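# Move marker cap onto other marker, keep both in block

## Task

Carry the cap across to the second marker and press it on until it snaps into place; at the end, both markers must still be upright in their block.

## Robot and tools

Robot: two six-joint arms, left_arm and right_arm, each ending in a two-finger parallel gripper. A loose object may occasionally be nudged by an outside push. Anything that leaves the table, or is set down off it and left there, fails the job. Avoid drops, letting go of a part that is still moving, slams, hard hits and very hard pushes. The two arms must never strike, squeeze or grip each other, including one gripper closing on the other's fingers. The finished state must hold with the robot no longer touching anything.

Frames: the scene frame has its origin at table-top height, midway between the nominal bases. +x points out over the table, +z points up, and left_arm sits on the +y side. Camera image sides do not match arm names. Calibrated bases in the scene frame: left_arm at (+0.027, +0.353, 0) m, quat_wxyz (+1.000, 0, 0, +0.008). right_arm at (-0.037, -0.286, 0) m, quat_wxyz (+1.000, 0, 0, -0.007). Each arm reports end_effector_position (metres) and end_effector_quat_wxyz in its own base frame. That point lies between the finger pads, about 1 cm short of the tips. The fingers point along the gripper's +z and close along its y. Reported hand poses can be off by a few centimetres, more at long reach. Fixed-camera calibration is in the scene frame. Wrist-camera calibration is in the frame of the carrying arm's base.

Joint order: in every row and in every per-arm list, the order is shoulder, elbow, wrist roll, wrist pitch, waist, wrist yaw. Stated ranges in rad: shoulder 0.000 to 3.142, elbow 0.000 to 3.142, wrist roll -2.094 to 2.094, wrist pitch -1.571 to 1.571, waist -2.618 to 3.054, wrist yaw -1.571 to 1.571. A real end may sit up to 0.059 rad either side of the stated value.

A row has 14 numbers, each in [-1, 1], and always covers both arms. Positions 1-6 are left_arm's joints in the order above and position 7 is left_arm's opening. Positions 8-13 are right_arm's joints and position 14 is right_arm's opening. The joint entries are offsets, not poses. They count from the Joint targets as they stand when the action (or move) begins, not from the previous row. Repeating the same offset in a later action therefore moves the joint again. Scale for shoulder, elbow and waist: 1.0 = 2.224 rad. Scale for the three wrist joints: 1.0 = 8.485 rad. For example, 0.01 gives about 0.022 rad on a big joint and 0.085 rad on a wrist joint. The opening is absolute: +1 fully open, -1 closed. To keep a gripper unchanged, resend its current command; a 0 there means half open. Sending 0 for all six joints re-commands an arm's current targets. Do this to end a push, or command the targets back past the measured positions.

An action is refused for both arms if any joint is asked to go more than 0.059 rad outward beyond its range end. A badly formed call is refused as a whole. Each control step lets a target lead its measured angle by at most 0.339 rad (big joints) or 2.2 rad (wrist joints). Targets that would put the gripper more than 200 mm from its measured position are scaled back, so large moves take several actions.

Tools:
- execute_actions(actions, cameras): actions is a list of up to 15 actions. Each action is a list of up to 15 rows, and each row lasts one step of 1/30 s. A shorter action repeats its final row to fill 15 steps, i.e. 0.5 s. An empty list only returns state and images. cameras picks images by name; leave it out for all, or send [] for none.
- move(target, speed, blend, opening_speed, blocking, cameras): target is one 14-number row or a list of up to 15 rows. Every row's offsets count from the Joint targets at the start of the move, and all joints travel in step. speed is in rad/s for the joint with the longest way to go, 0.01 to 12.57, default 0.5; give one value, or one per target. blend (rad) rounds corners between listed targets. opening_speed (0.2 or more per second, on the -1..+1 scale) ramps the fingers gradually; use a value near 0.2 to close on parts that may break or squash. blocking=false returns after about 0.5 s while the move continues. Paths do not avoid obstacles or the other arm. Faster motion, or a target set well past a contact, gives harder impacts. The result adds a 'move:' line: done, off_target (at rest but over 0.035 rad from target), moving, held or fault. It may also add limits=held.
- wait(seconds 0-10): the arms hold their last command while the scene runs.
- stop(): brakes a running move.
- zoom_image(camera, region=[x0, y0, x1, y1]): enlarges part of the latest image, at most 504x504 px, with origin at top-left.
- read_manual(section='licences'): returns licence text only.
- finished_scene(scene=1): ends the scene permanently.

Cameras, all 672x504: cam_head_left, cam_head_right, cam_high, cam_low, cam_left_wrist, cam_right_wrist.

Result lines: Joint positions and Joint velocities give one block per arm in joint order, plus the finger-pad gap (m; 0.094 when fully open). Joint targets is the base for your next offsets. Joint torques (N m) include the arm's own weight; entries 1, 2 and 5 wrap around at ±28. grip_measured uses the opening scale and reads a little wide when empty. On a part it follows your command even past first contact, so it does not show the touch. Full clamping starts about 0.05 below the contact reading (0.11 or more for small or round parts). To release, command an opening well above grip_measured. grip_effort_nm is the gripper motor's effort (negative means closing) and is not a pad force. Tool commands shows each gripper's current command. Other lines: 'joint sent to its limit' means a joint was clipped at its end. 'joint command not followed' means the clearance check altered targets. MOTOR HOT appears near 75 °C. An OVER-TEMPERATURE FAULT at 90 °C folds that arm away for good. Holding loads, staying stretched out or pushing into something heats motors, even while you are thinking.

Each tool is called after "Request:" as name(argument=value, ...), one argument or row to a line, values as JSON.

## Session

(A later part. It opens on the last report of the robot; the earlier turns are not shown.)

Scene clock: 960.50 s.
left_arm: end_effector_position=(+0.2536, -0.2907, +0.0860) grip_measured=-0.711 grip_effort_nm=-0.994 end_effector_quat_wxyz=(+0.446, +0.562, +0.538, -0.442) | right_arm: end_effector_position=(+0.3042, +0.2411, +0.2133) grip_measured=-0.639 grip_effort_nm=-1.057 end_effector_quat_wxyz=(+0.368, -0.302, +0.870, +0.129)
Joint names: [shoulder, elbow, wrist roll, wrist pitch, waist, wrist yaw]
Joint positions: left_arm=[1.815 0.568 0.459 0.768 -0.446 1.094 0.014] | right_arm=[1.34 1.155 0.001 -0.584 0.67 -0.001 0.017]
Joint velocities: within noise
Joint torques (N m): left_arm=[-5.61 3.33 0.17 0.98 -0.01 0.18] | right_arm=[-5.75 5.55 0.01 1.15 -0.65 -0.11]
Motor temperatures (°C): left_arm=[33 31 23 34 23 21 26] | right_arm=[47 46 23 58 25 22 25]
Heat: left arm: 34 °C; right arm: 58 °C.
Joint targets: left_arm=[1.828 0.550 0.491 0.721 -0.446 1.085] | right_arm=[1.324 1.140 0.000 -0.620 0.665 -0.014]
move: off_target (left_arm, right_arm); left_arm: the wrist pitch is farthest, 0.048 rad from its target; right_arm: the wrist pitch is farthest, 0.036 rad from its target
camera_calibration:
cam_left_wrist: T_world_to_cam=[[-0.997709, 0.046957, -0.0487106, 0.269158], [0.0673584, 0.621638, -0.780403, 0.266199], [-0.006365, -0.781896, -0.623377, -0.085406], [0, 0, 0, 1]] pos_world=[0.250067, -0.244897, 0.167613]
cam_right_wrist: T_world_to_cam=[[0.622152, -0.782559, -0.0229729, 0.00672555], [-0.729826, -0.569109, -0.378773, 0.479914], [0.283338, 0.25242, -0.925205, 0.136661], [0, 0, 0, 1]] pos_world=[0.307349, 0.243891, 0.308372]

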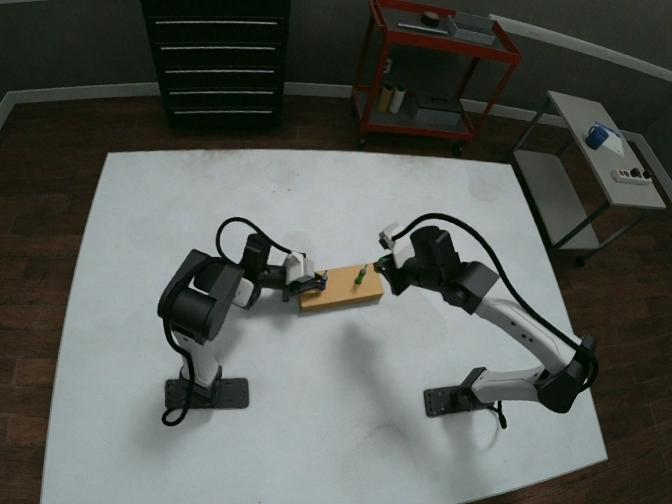

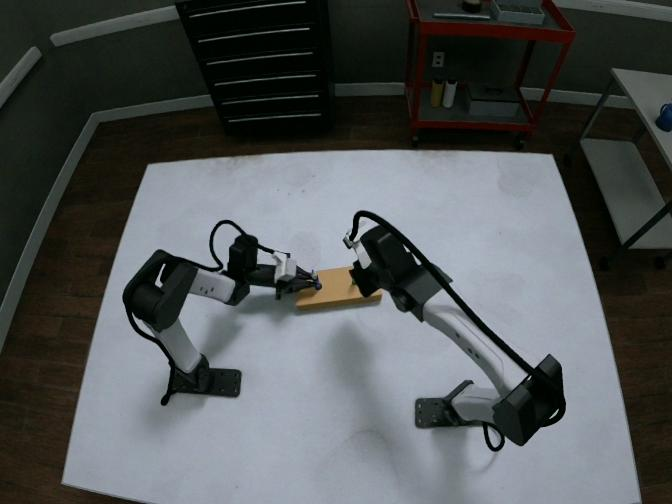

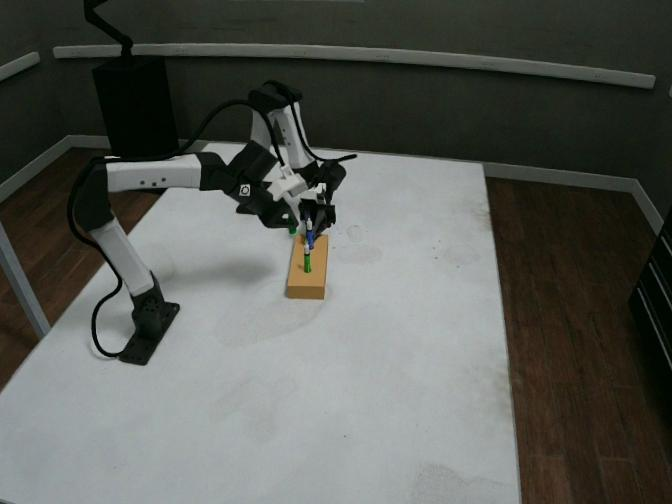

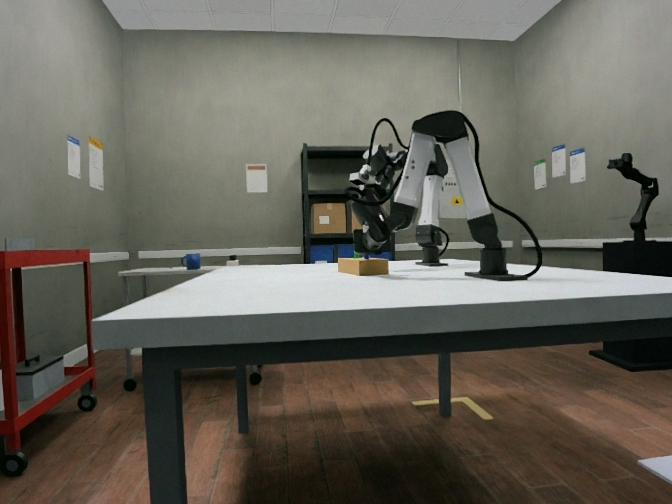

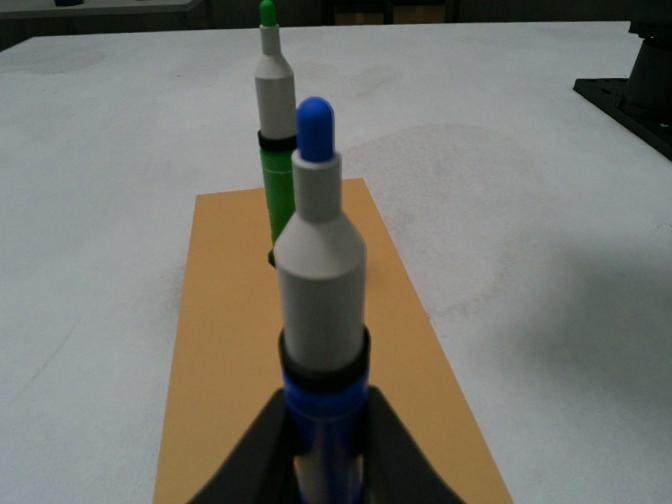

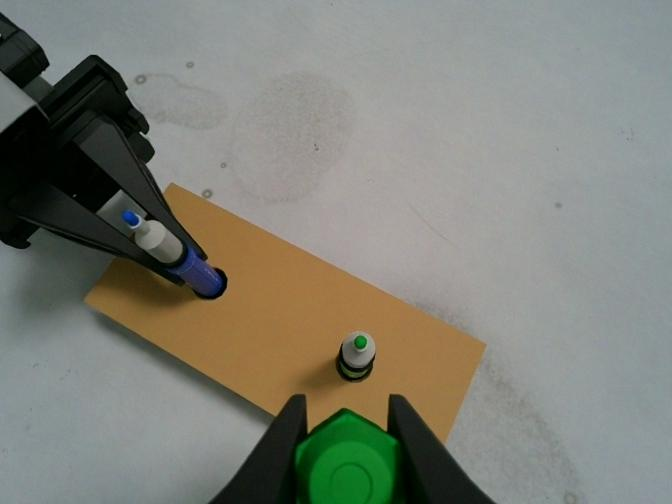

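Request:
move(
  target=[
    [0, -0.0067, 0, -0.0025, 0, 0, -0.9, 0.0692, 0.0459, 0, 0.01709, -0.0063, 0, -0.85],
    [0, -0.0067, 0, -0.0025, 0, 0, 0.5, 0.0692, 0.0459, 0, 0.01709, -0.0063, 0, -0.85],
    [0.0247, -0.0715, -0.0237, 0.0590, 0.1529, 0.0466, 0.5, 0.0692, 0.0459, 0, 0.01709, -0.0063, 0, -0.85],
  ],
  speed=0.4,
)

Scene clock: 1094.80 s.
left_arm: end_effector_position=(+0.2504, -0.1997, +0.1004) grip_measured=+0.498 grip_effort_nm=0.139 end_effector_quat_wxyz=(+0.487, +0.506, +0.510, -0.497) | right_arm: end_effector_position=(+0.3332, +0.2571, +0.1988) grip_measured=-0.639 grip_effort_nm=-1.053 end_effector_quat_wxyz=(+0.365, -0.298, +0.873, +0.125)
Joint names: [shoulder, elbow, wrist roll, wrist pitch, waist, wrist yaw]
Joint positions: left_arm=[1.87 0.402 0.289 1.164 -0.111 1.463 0.07] | right_arm=[1.471 1.213 0 -0.521 0.657 -0.001 0.017]
Joint velocities: within noise
Joint torques (N m): left_arm=[-5.03 2.69 -0.08 1.79 0.44 0.31] | right_arm=[-5.03 8.96 0.02 1.97 -0.8 -0.11]
Motor temperatures (°C): left_arm=[33 28 23 32 23 21 27] | right_arm=[37 40 23 45 25 22 26]
Heat: left arm: 33 °C; right arm: 45 °C.
Joint targets: left_arm=[1.883 0.391 0.290 1.221 -0.106 1.481] | right_arm=[1.478 1.241 0.000 -0.475 0.651 -0.014]
move: off_target (left_arm, right_arm); target 2's new numbers were sent with left_arm's wrist pitch 0.059 rad from that target; left_arm: the wrist pitch is farthest, 0.058 rad from its target; right_arm: the wrist pitch is farthest, 0.046 rad from its target
camera_calibration:
cam_left_wrist: T_world_to_cam=[[-0.999559, 0.0268278, -0.0127561, 0.255192], [0.0239194, 0.472227, -0.881152, 0.212272], [-0.0176156, -0.881068, -0.472661, -0.0375291], [0, 0, 0, 1]] pos_world=[0.249341, -0.140153, 0.172561]
cam_right_wrist: T_world_to_cam=[[0.612625, -0.79007, -0.0219014, 0.00577851], [-0.739263, -0.562987, -0.369507, 0.504528], [0.279606, 0.24256, -0.92897, 0.115529], [0, 0, 0, 1]] pos_world=[0.337136, 0.260585, 0.293876]

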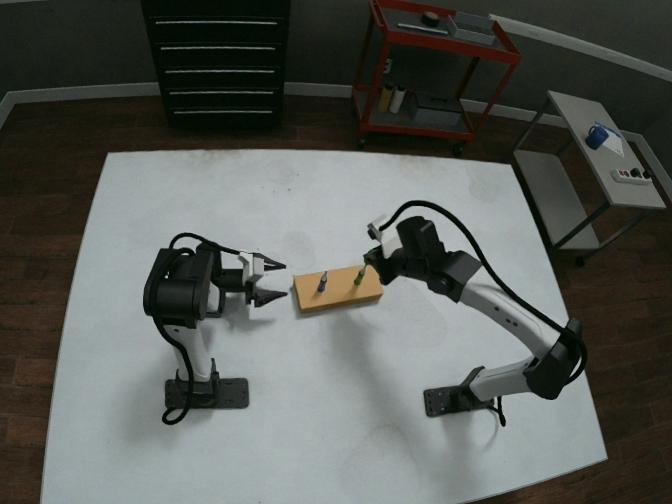

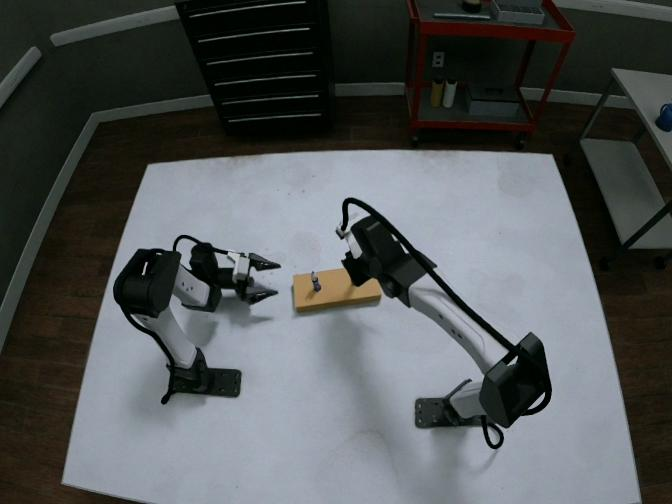

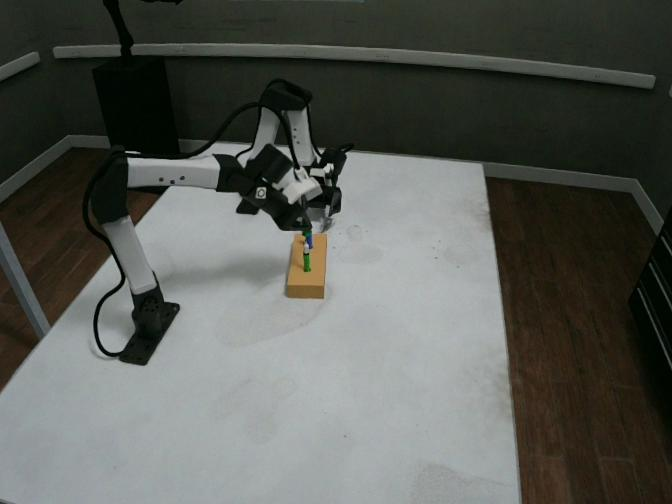

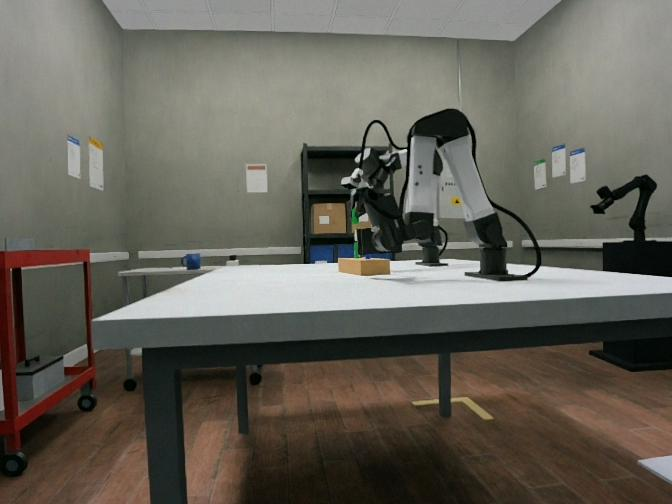

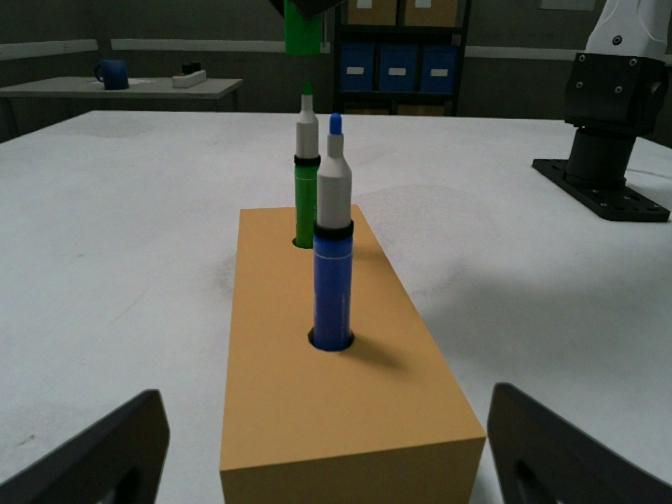

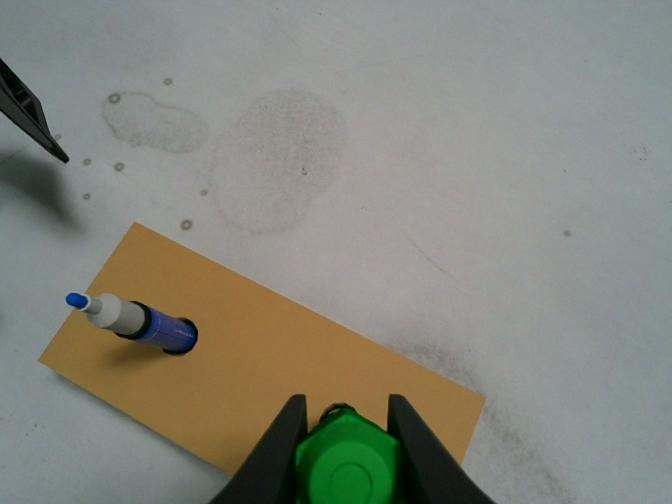

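Request:
zoom_image(
  camera="cam_left_wrist",
  region=[230, 0, 390, 260],
)

Request:
zoom_image(
  camera="cam_high",
  region=[260, 190, 360, 300],
)

Request:
zoom_image(
  camera="cam_low",
  region=[325, 190, 405, 285],
)

Request:
zoom_image(
  camera="cam_right_wrist",
  region=[280, 380, 420, 504],
)

Request:
zoom_image(
  camera="cam_head_left",
  region=[310, 220, 430, 320],
)

Scaled by 1.938 from the camera's 672x504 image, which has a finer 960x720 frame.

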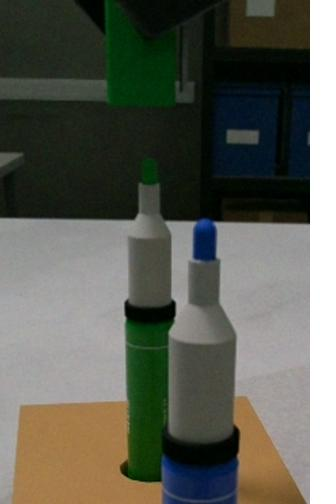

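Scaled by 4.582 from the camera's 672x504 image, which has a finer 960x720 frame.

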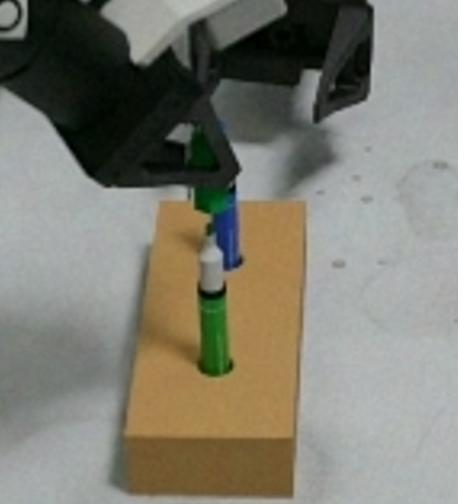

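Scaled by 5.305 from the camera's 672x504 image, which has a finer 960x720 frame.

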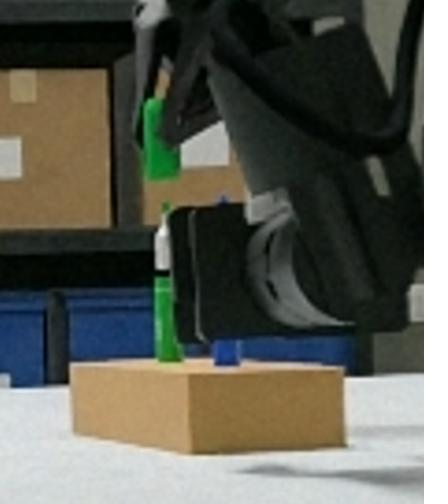

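Scaled by 3.600 from the camera's 672x504 image, which has a finer 960x720 frame.

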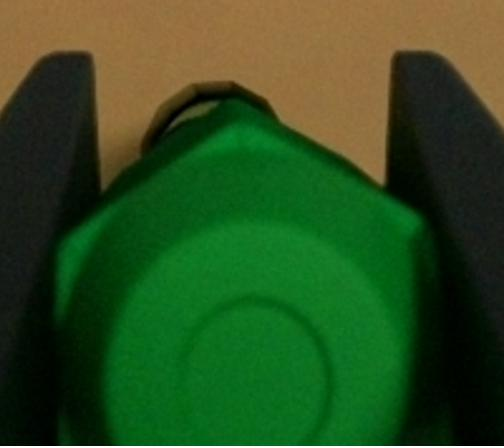

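Scaled by 4.200 from the camera's 672x504 image, which has a finer 960x720 frame.

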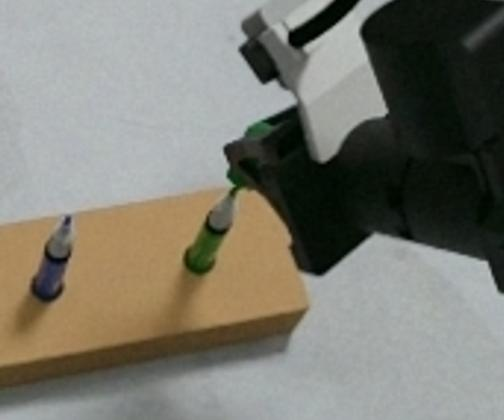

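Request:
zoom_image(
  camera="cam_head_left",
  region=[345, 240, 395, 290],
)

Request:
zoom_image(
  camera="cam_head_right",
  region=[330, 240, 390, 300],
)

Scaled by 10.080 from the camera's 672x504 image, which has a finer 960x720 frame.

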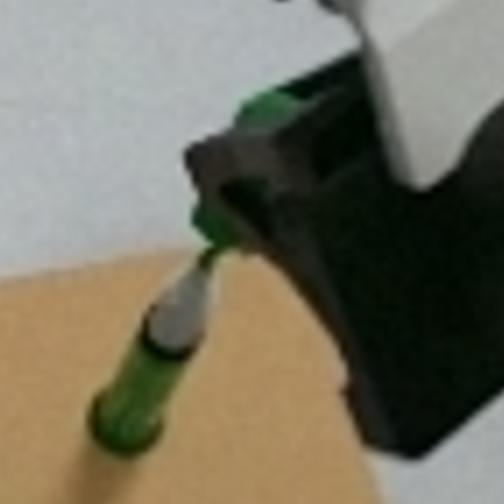

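Scaled by 8.400 from the camera's 672x504 image, which has a finer 960x720 frame.

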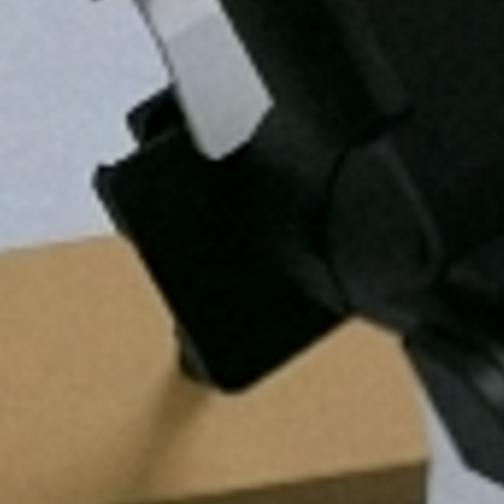

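Request:
move(
  target=[0, 0, 0, 0, 0, 0, 0.5, -0.0031, -0.0472, 0, 0.00707, 0.0058, 0, -0.85],
  speed=0.2,
  cameras=["cam_left_wrist", "cam_right_wrist", "cam_high", "cam_head_left"],
)

Request:
zoom_image(
  camera="cam_left_wrist",
  region=[250, 0, 370, 180],
)

Request:
zoom_image(
  camera="cam_head_left",
  region=[345, 240, 395, 290],
)

Request:
zoom_image(
  camera="cam_high",
  region=[280, 210, 340, 290],
)

Scene clock: 1180.20 s.
left_arm: end_effector_position=(+0.2504, -0.1997, +0.1004) grip_measured=+0.498 grip_effort_nm=0.134 end_effector_quat_wxyz=(+0.487, +0.506, +0.510, -0.497) | right_arm: end_effector_position=(+0.3323, +0.2564, +0.1827) grip_measured=-0.639 grip_effort_nm=-1.057 end_effector_quat_wxyz=(+0.364, -0.298, +0.874, +0.124)
Joint names: [shoulder, elbow, wrist roll, wrist pitch, waist, wrist yaw]
Joint positions: left_arm=[1.87 0.402 0.289 1.164 -0.111 1.463 0.07] | right_arm=[1.471 1.151 0 -0.462 0.657 -0.001 0.017]
Joint velocities: within noise
Joint torques (N m): left_arm=[-4.93 2.63 -0.11 1.8 0.43 0.35] | right_arm=[-5.52 5.61 0 1.95 0.42 -0.1]
Motor temperatures (°C): left_arm=[32 27 23 38 23 21 25] | right_arm=[38 42 23 48 25 22 26]
Heat: left arm: 38 °C; right arm: 48 °C.
Joint targets: left_arm=[1.883 0.391 0.290 1.221 -0.106 1.481] | right_arm=[1.471 1.137 0.000 -0.415 0.663 -0.014]
move: off_target (left_arm, right_arm); left_arm: the wrist pitch is farthest, 0.057 rad from its target; right_arm: the wrist pitch is farthest, 0.047 rad from its target
camera_calibration:
cam_left_wrist: T_world_to_cam=[[-0.999559, 0.0268278, -0.0127561, 0.255192], [0.0239194, 0.472227, -0.881152, 0.212272], [-0.0176156, -0.881068, -0.472661, -0.0375291], [0, 0, 0, 1]] pos_world=[0.249341, -0.140153, 0.172561]
cam_right_wrist: T_world_to_cam=[[0.612622, -0.790072, -0.0218977, 0.00544264], [-0.739912, -0.563546, -0.36735, 0.497413], [0.277893, 0.241249, -0.929825, 0.102098], [0, 0, 0, 1]] pos_world=[0.336336, 0.259985, 0.277777]
Images, in order (width x height): cam_head_left 672x504, cam_high 672x504, cam_left_wrist 672x504, cam_right_wrist 672x504.

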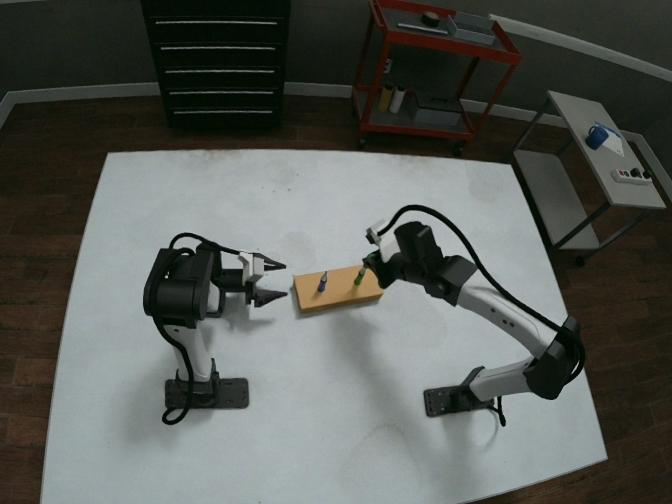

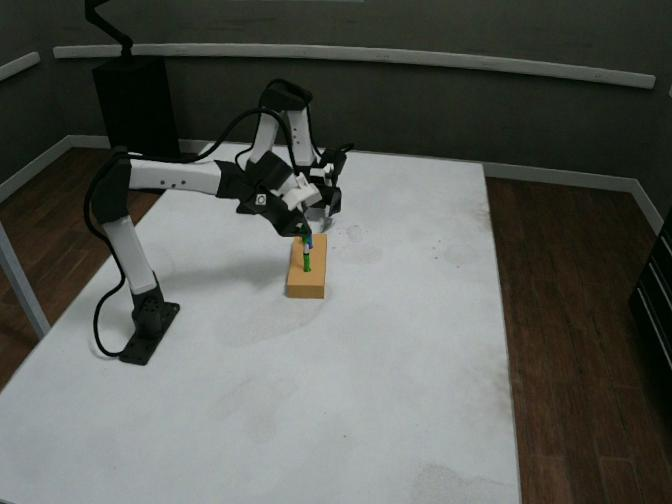

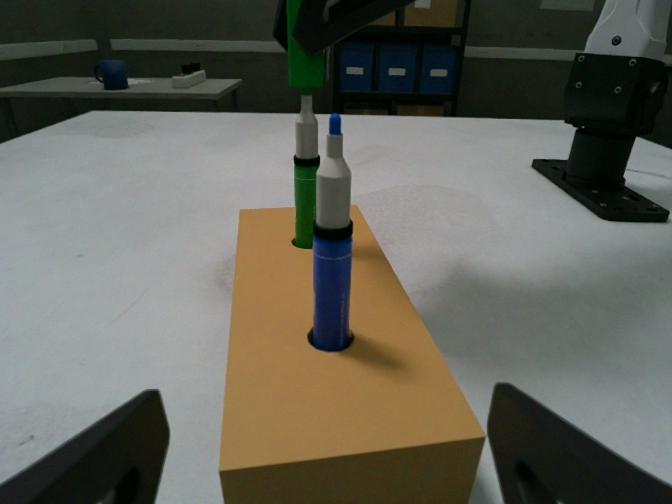

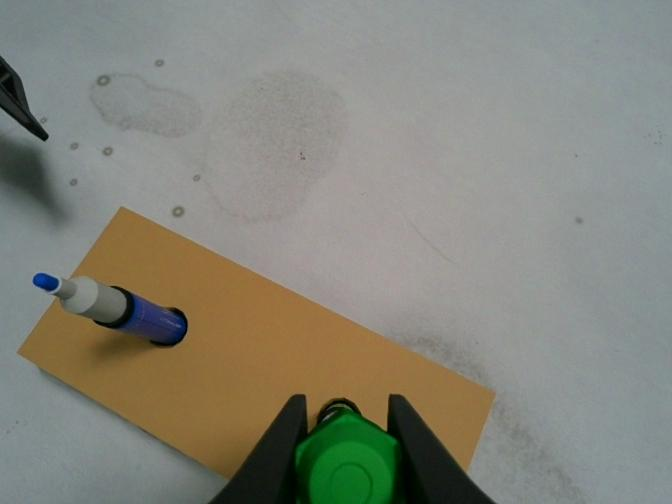

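Scaled by 2.800 from the camera's 672x504 image, which has a finer 960x720 frame.

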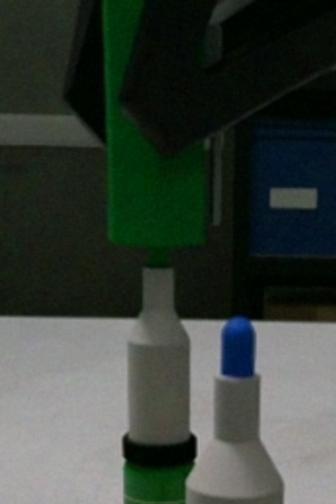

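Scaled by 10.080 from the camera's 672x504 image, which has a finer 960x720 frame.

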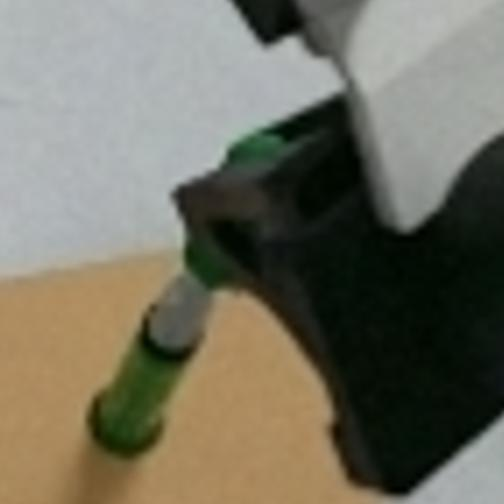

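Scaled by 6.300 from the camera's 672x504 image, which has a finer 960x720 frame.

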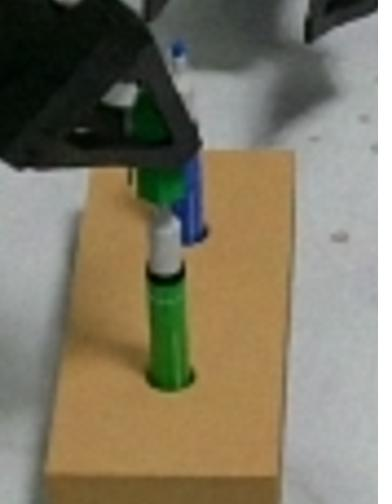

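Request:
zoom_image(
  camera="cam_right_wrist",
  region=[290, 380, 410, 504],
)

Scaled by 4.065 from the camera's 672x504 image, which has a finer 960x720 frame.

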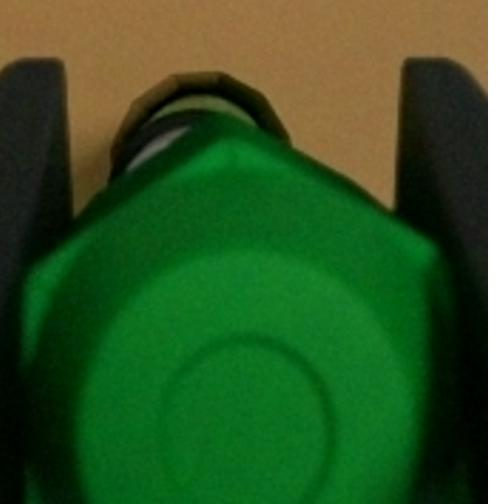

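Request:
move(
  target=[0, 0, 0, 0, 0, 0, 0.5, 0.00652, -0.0259, 0, 0.00825, 0.0018, 0, -0.85],
  speed=0.15,
  cameras=["cam_left_wrist", "cam_right_wrist", "cam_high", "cam_head_left"],
)

Request:
zoom_image(
  camera="cam_left_wrist",
  region=[250, 0, 370, 180],
)

Request:
zoom_image(
  camera="cam_head_left",
  region=[345, 240, 395, 290],
)

Request:
zoom_image(
  camera="cam_right_wrist",
  region=[290, 380, 410, 504],
)

Scene clock: 1210.83 s.
left_arm: end_effector_position=(+0.2504, -0.1997, +0.1004) grip_measured=+0.498 grip_effort_nm=0.134 end_effector_quat_wxyz=(+0.487, +0.506, +0.510, -0.497) | right_arm: end_effector_position=(+0.3319, +0.2583, +0.1685) grip_measured=-0.639 grip_effort_nm=-1.053 end_effector_quat_wxyz=(+0.366, -0.299, +0.872, +0.126)
Joint names: [shoulder, elbow, wrist roll, wrist pitch, waist, wrist yaw]
Joint positions: left_arm=[1.87 0.402 0.289 1.164 -0.111 1.463 0.07] | right_arm=[1.477 1.094 0 -0.393 0.661 -0.001 0.017]
Joint velocities: within noise
Joint torques (N m): left_arm=[-5.04 2.63 -0.13 1.8 0.32 0.38] | right_arm=[-4.79 5.49 0 1.95 0.4 -0.08]
Motor temperatures (°C): left_arm=[32 27 23 39 23 21 25] | right_arm=[38 40 23 50 25 22 26]
Heat: left arm: 39 °C; right arm: 50 °C.
Joint targets: left_arm=[1.883 0.391 0.290 1.221 -0.106 1.481] | right_arm=[1.486 1.079 0.000 -0.345 0.668 -0.014]
move: off_target (left_arm, right_arm); left_arm: the wrist pitch is farthest, 0.057 rad from its target; right_arm: the wrist pitch is farthest, 0.048 rad from its target
camera_calibration:
cam_left_wrist: T_world_to_cam=[[-0.999559, 0.0268278, -0.0127561, 0.255192], [0.0239194, 0.472227, -0.881152, 0.212272], [-0.0176156, -0.881068, -0.472661, -0.0375291], [0, 0, 0, 1]] pos_world=[0.249341, -0.140153, 0.172561]
cam_right_wrist: T_world_to_cam=[[0.616045, -0.787405, -0.0219403, 0.00511118], [-0.735564, -0.565073, -0.373682, 0.493048], [0.281841, 0.246343, -0.927298, 0.0854308], [0, 0, 0, 1]] pos_world=[0.335441, 0.261587, 0.263575]
Images, in order (width x height): cam_head_left 672x504, cam_high 672x504, cam_left_wrist 672x504, cam_right_wrist 672x504.

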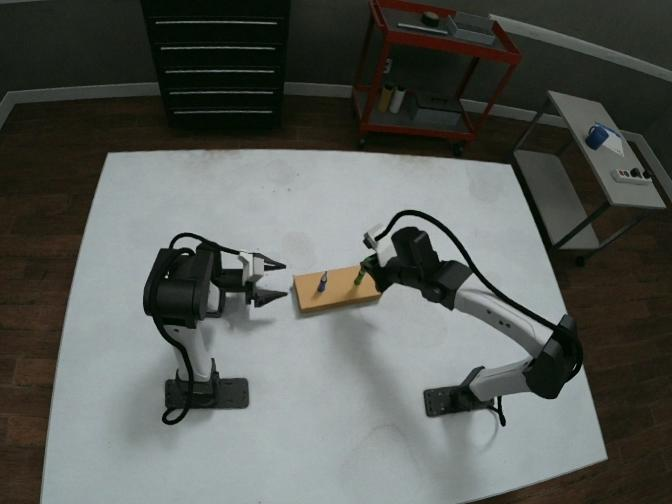

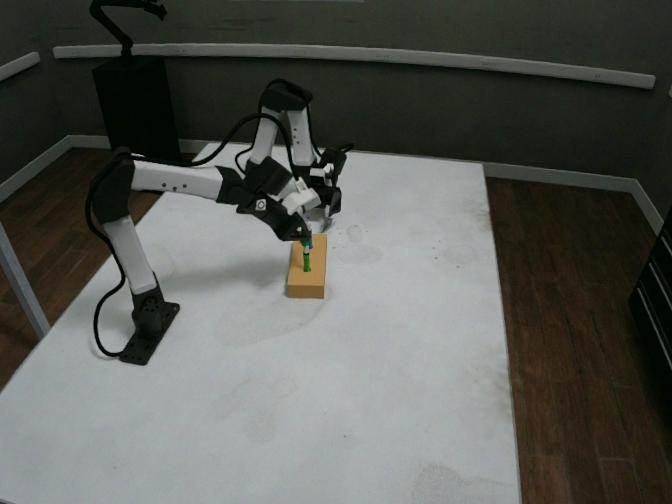

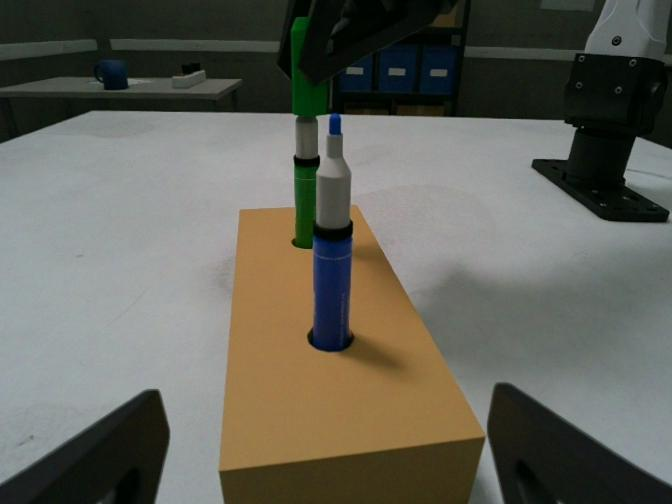

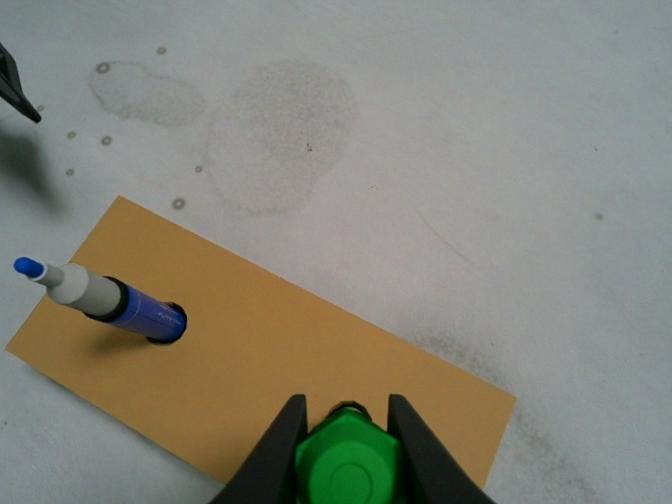

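Scaled by 2.800 from the camera's 672x504 image, which has a finer 960x720 frame.

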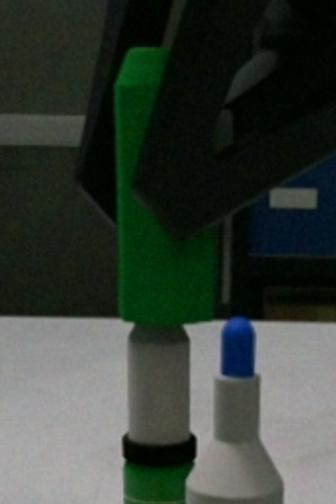

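Scaled by 10.080 from the camera's 672x504 image, which has a finer 960x720 frame.

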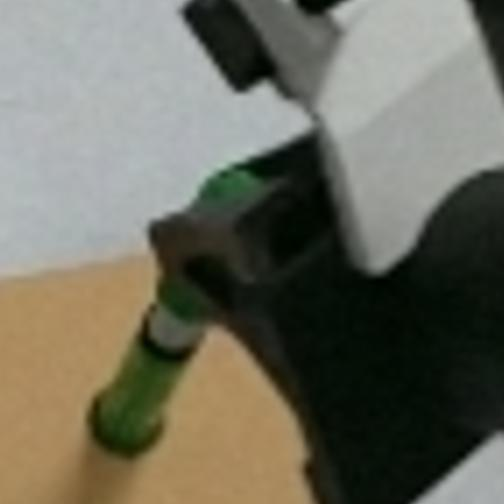

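Scaled by 4.065 from the camera's 672x504 image, which has a finer 960x720 frame.

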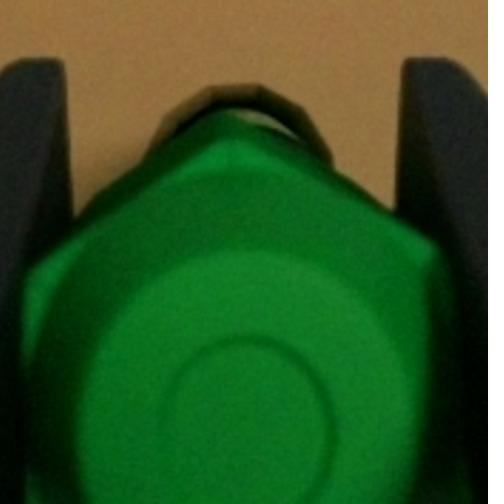

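Request:
move(
  target=[0, 0, 0, 0, 0, 0, 0.5, 0.00697, -0.0263, 0, 0.00872, -0.0036, 0, -0.85],
  speed=0.12,
  cameras=["cam_left_wrist", "cam_right_wrist", "cam_high", "cam_head_left"],
)

Request:
zoom_image(
  camera="cam_left_wrist",
  region=[250, 40, 370, 260],
)

Request:
zoom_image(
  camera="cam_right_wrist",
  region=[290, 380, 410, 504],
)

Scene clock: 1232.30 s.
left_arm: end_effector_position=(+0.2504, -0.1997, +0.1004) grip_measured=+0.498 grip_effort_nm=0.134 end_effector_quat_wxyz=(+0.487, +0.506, +0.510, -0.497) | right_arm: end_effector_position=(+0.3328, +0.2590, +0.1521) grip_measured=-0.639 grip_effort_nm=-1.057 end_effector_quat_wxyz=(+0.368, -0.300, +0.871, +0.127)
Joint names: [shoulder, elbow, wrist roll, wrist pitch, waist, wrist yaw]
Joint positions: left_arm=[1.87 0.402 0.289 1.164 -0.111 1.463 0.07] | right_arm=[1.49 1.037 -0.002 -0.317 0.661 -0.001 0.017]
Joint velocities: within noise
Joint torques (N m): left_arm=[-4.93 2.73 -0.11 1.82 0.14 0.4] | right_arm=[-4.7 5.33 0 1.93 -0.29 -0.1]
Motor temperatures (°C): left_arm=[32 27 23 39 23 21 25] | right_arm=[38 39 23 50 25 22 26]
Heat: left arm: 39 °C; right arm: 50 °C.
Joint targets: left_arm=[1.883 0.391 0.290 1.221 -0.106 1.481] | right_arm=[1.501 1.020 0.000 -0.271 0.660 -0.014]
move: off_target (left_arm, right_arm); left_arm: the wrist pitch is farthest, 0.057 rad from its target; right_arm: the wrist pitch is farthest, 0.046 rad from its target
camera_calibration:
cam_left_wrist: T_world_to_cam=[[-0.999559, 0.0268278, -0.0127561, 0.255192], [0.0239194, 0.472227, -0.881152, 0.212272], [-0.0176156, -0.881068, -0.472661, -0.0375291], [0, 0, 0, 1]] pos_world=[0.249341, -0.140153, 0.172561]
cam_right_wrist: T_world_to_cam=[[0.616986, -0.7867, -0.0207694, 0.00404547], [-0.733314, -0.565139, -0.37798, 0.487896], [0.285619, 0.248439, -0.925581, 0.0677142], [0, 0, 0, 1]] pos_world=[0.335944, 0.262089, 0.247174]
Images, in order (width x height): cam_head_left 672x504, cam_high 672x504, cam_left_wrist 672x504, cam_right_wrist 672x504.

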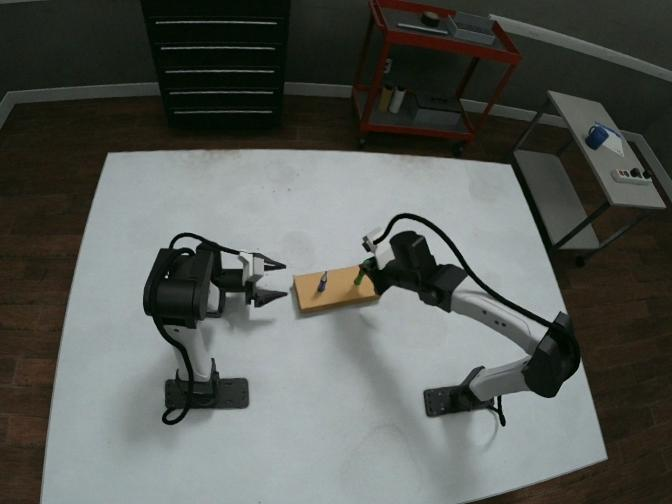

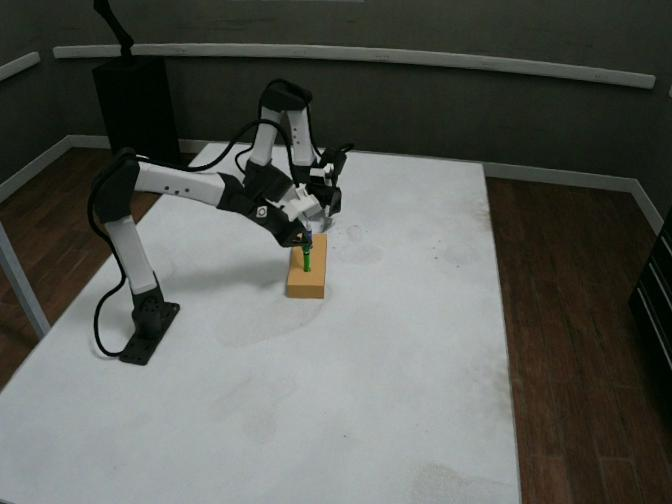

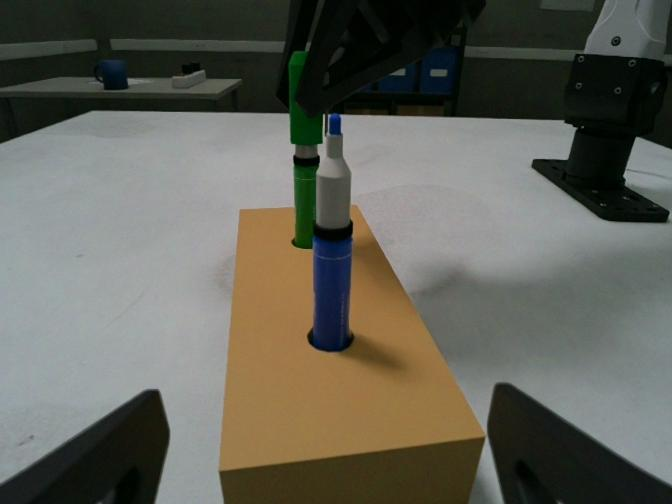

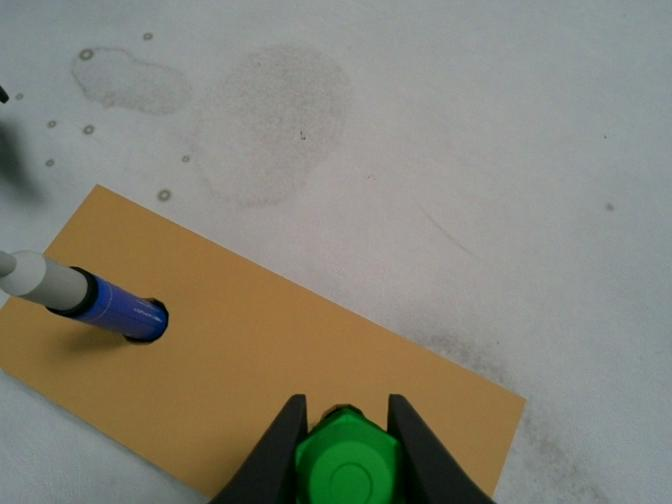

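Scaled by 2.291 from the camera's 672x504 image, which has a finer 960x720 frame.

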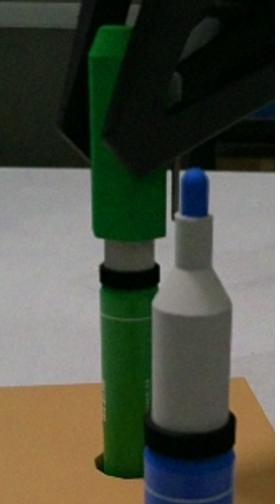

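Scaled by 4.065 from the camera's 672x504 image, which has a finer 960x720 frame.

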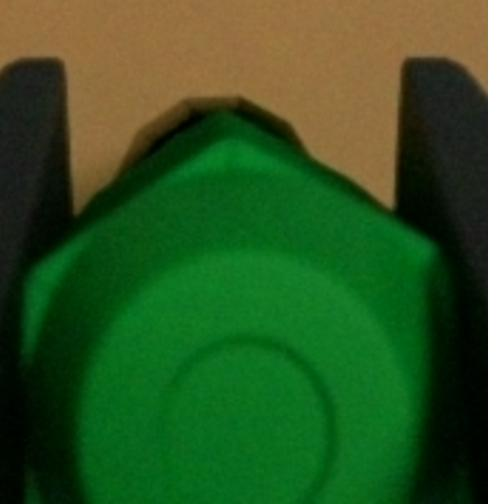

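Request:
move(
  target=[0, 0, 0, 0, 0, 0, 0.5, 0.0175, -0.0234, 0, -0.007, 0, 0, -0.85],
  speed=0.12,
  cameras=["cam_left_wrist", "cam_right_wrist", "cam_high"],
)

Request:
zoom_image(
  camera="cam_left_wrist",
  region=[250, 40, 370, 260],
)

Scene clock: 1263.53 s.
left_arm: end_effector_position=(+0.2504, -0.1997, +0.1004) grip_measured=+0.498 grip_effort_nm=0.139 end_effector_quat_wxyz=(+0.486, +0.506, +0.510, -0.497) | right_arm: end_effector_position=(+0.3332, +0.2594, +0.1417) grip_measured=-0.639 grip_effort_nm=-1.048 end_effector_quat_wxyz=(+0.367, -0.300, +0.871, +0.126)
Joint names: [shoulder, elbow, wrist roll, wrist pitch, waist, wrist yaw]
Joint positions: left_arm=[1.87 0.402 0.288 1.164 -0.111 1.463 0.07] | right_arm=[1.503 1.009 -0.002 -0.279 0.661 -0.001 0.017]
Joint velocities: within noise
Joint torques (N m): left_arm=[-4.96 2.62 -0.11 1.8 0.38 0.37] | right_arm=[-2.71 3.43 0.01 1.02 -0.34 -0.11]
Motor temperatures (°C): left_arm=[32 26 23 40 23 21 24] | right_arm=[36 39 23 51 25 22 26]
Heat: left arm: 40 °C; right arm: 51 °C.
Joint targets: left_arm=[1.883 0.391 0.290 1.221 -0.106 1.481] | right_arm=[1.540 0.968 0.000 -0.330 0.660 -0.014]
move: off_target (left_arm, right_arm); left_arm: the wrist pitch is farthest, 0.057 rad from its target; right_arm: the wrist pitch is farthest, 0.051 rad from its target
camera_calibration:
cam_left_wrist: T_world_to_cam=[[-0.999578, 0.0268029, -0.0111915, 0.255023], [0.0225289, 0.472249, -0.881177, 0.212624], [-0.018333, -0.881058, -0.472654, -0.0373477], [0, 0, 0, 1]] pos_world=[0.249441, -0.140153, 0.172561]
cam_right_wrist: T_world_to_cam=[[0.616947, -0.786729, -0.0208045, 0.00388197], [-0.734164, -0.5658, -0.375331, 0.484519], [0.283513, 0.246833, -0.926657, 0.0591796], [0, 0, 0, 1]] pos_world=[0.336543, 0.262588, 0.236775]
Images, in order (width x height): cam_high 672x504, cam_left_wrist 672x504, cam_right_wrist 672x504.

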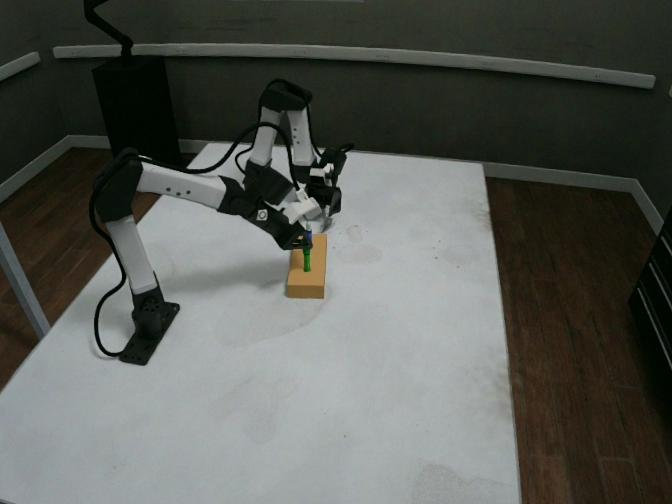

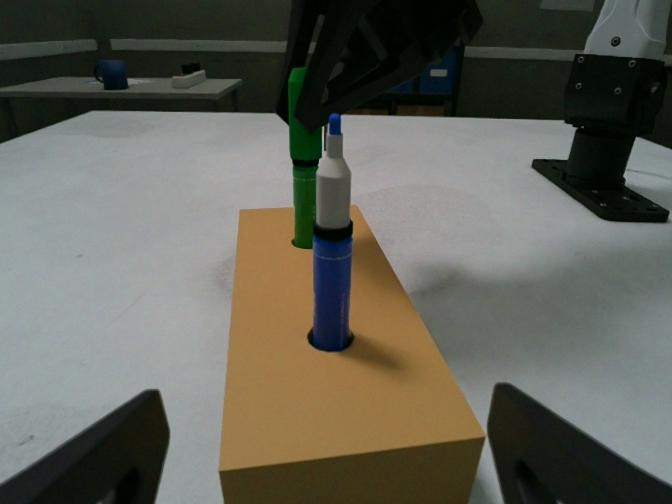

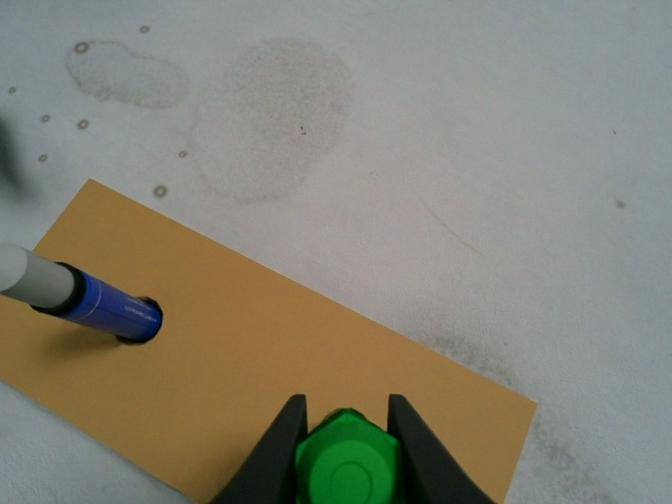

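Scaled by 2.291 from the camera's 672x504 image, which has a finer 960x720 frame.

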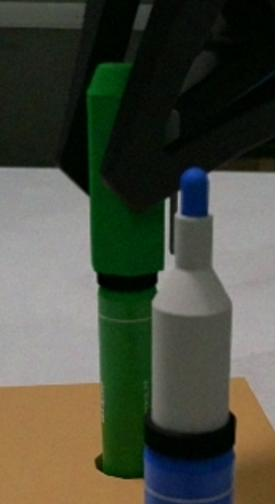

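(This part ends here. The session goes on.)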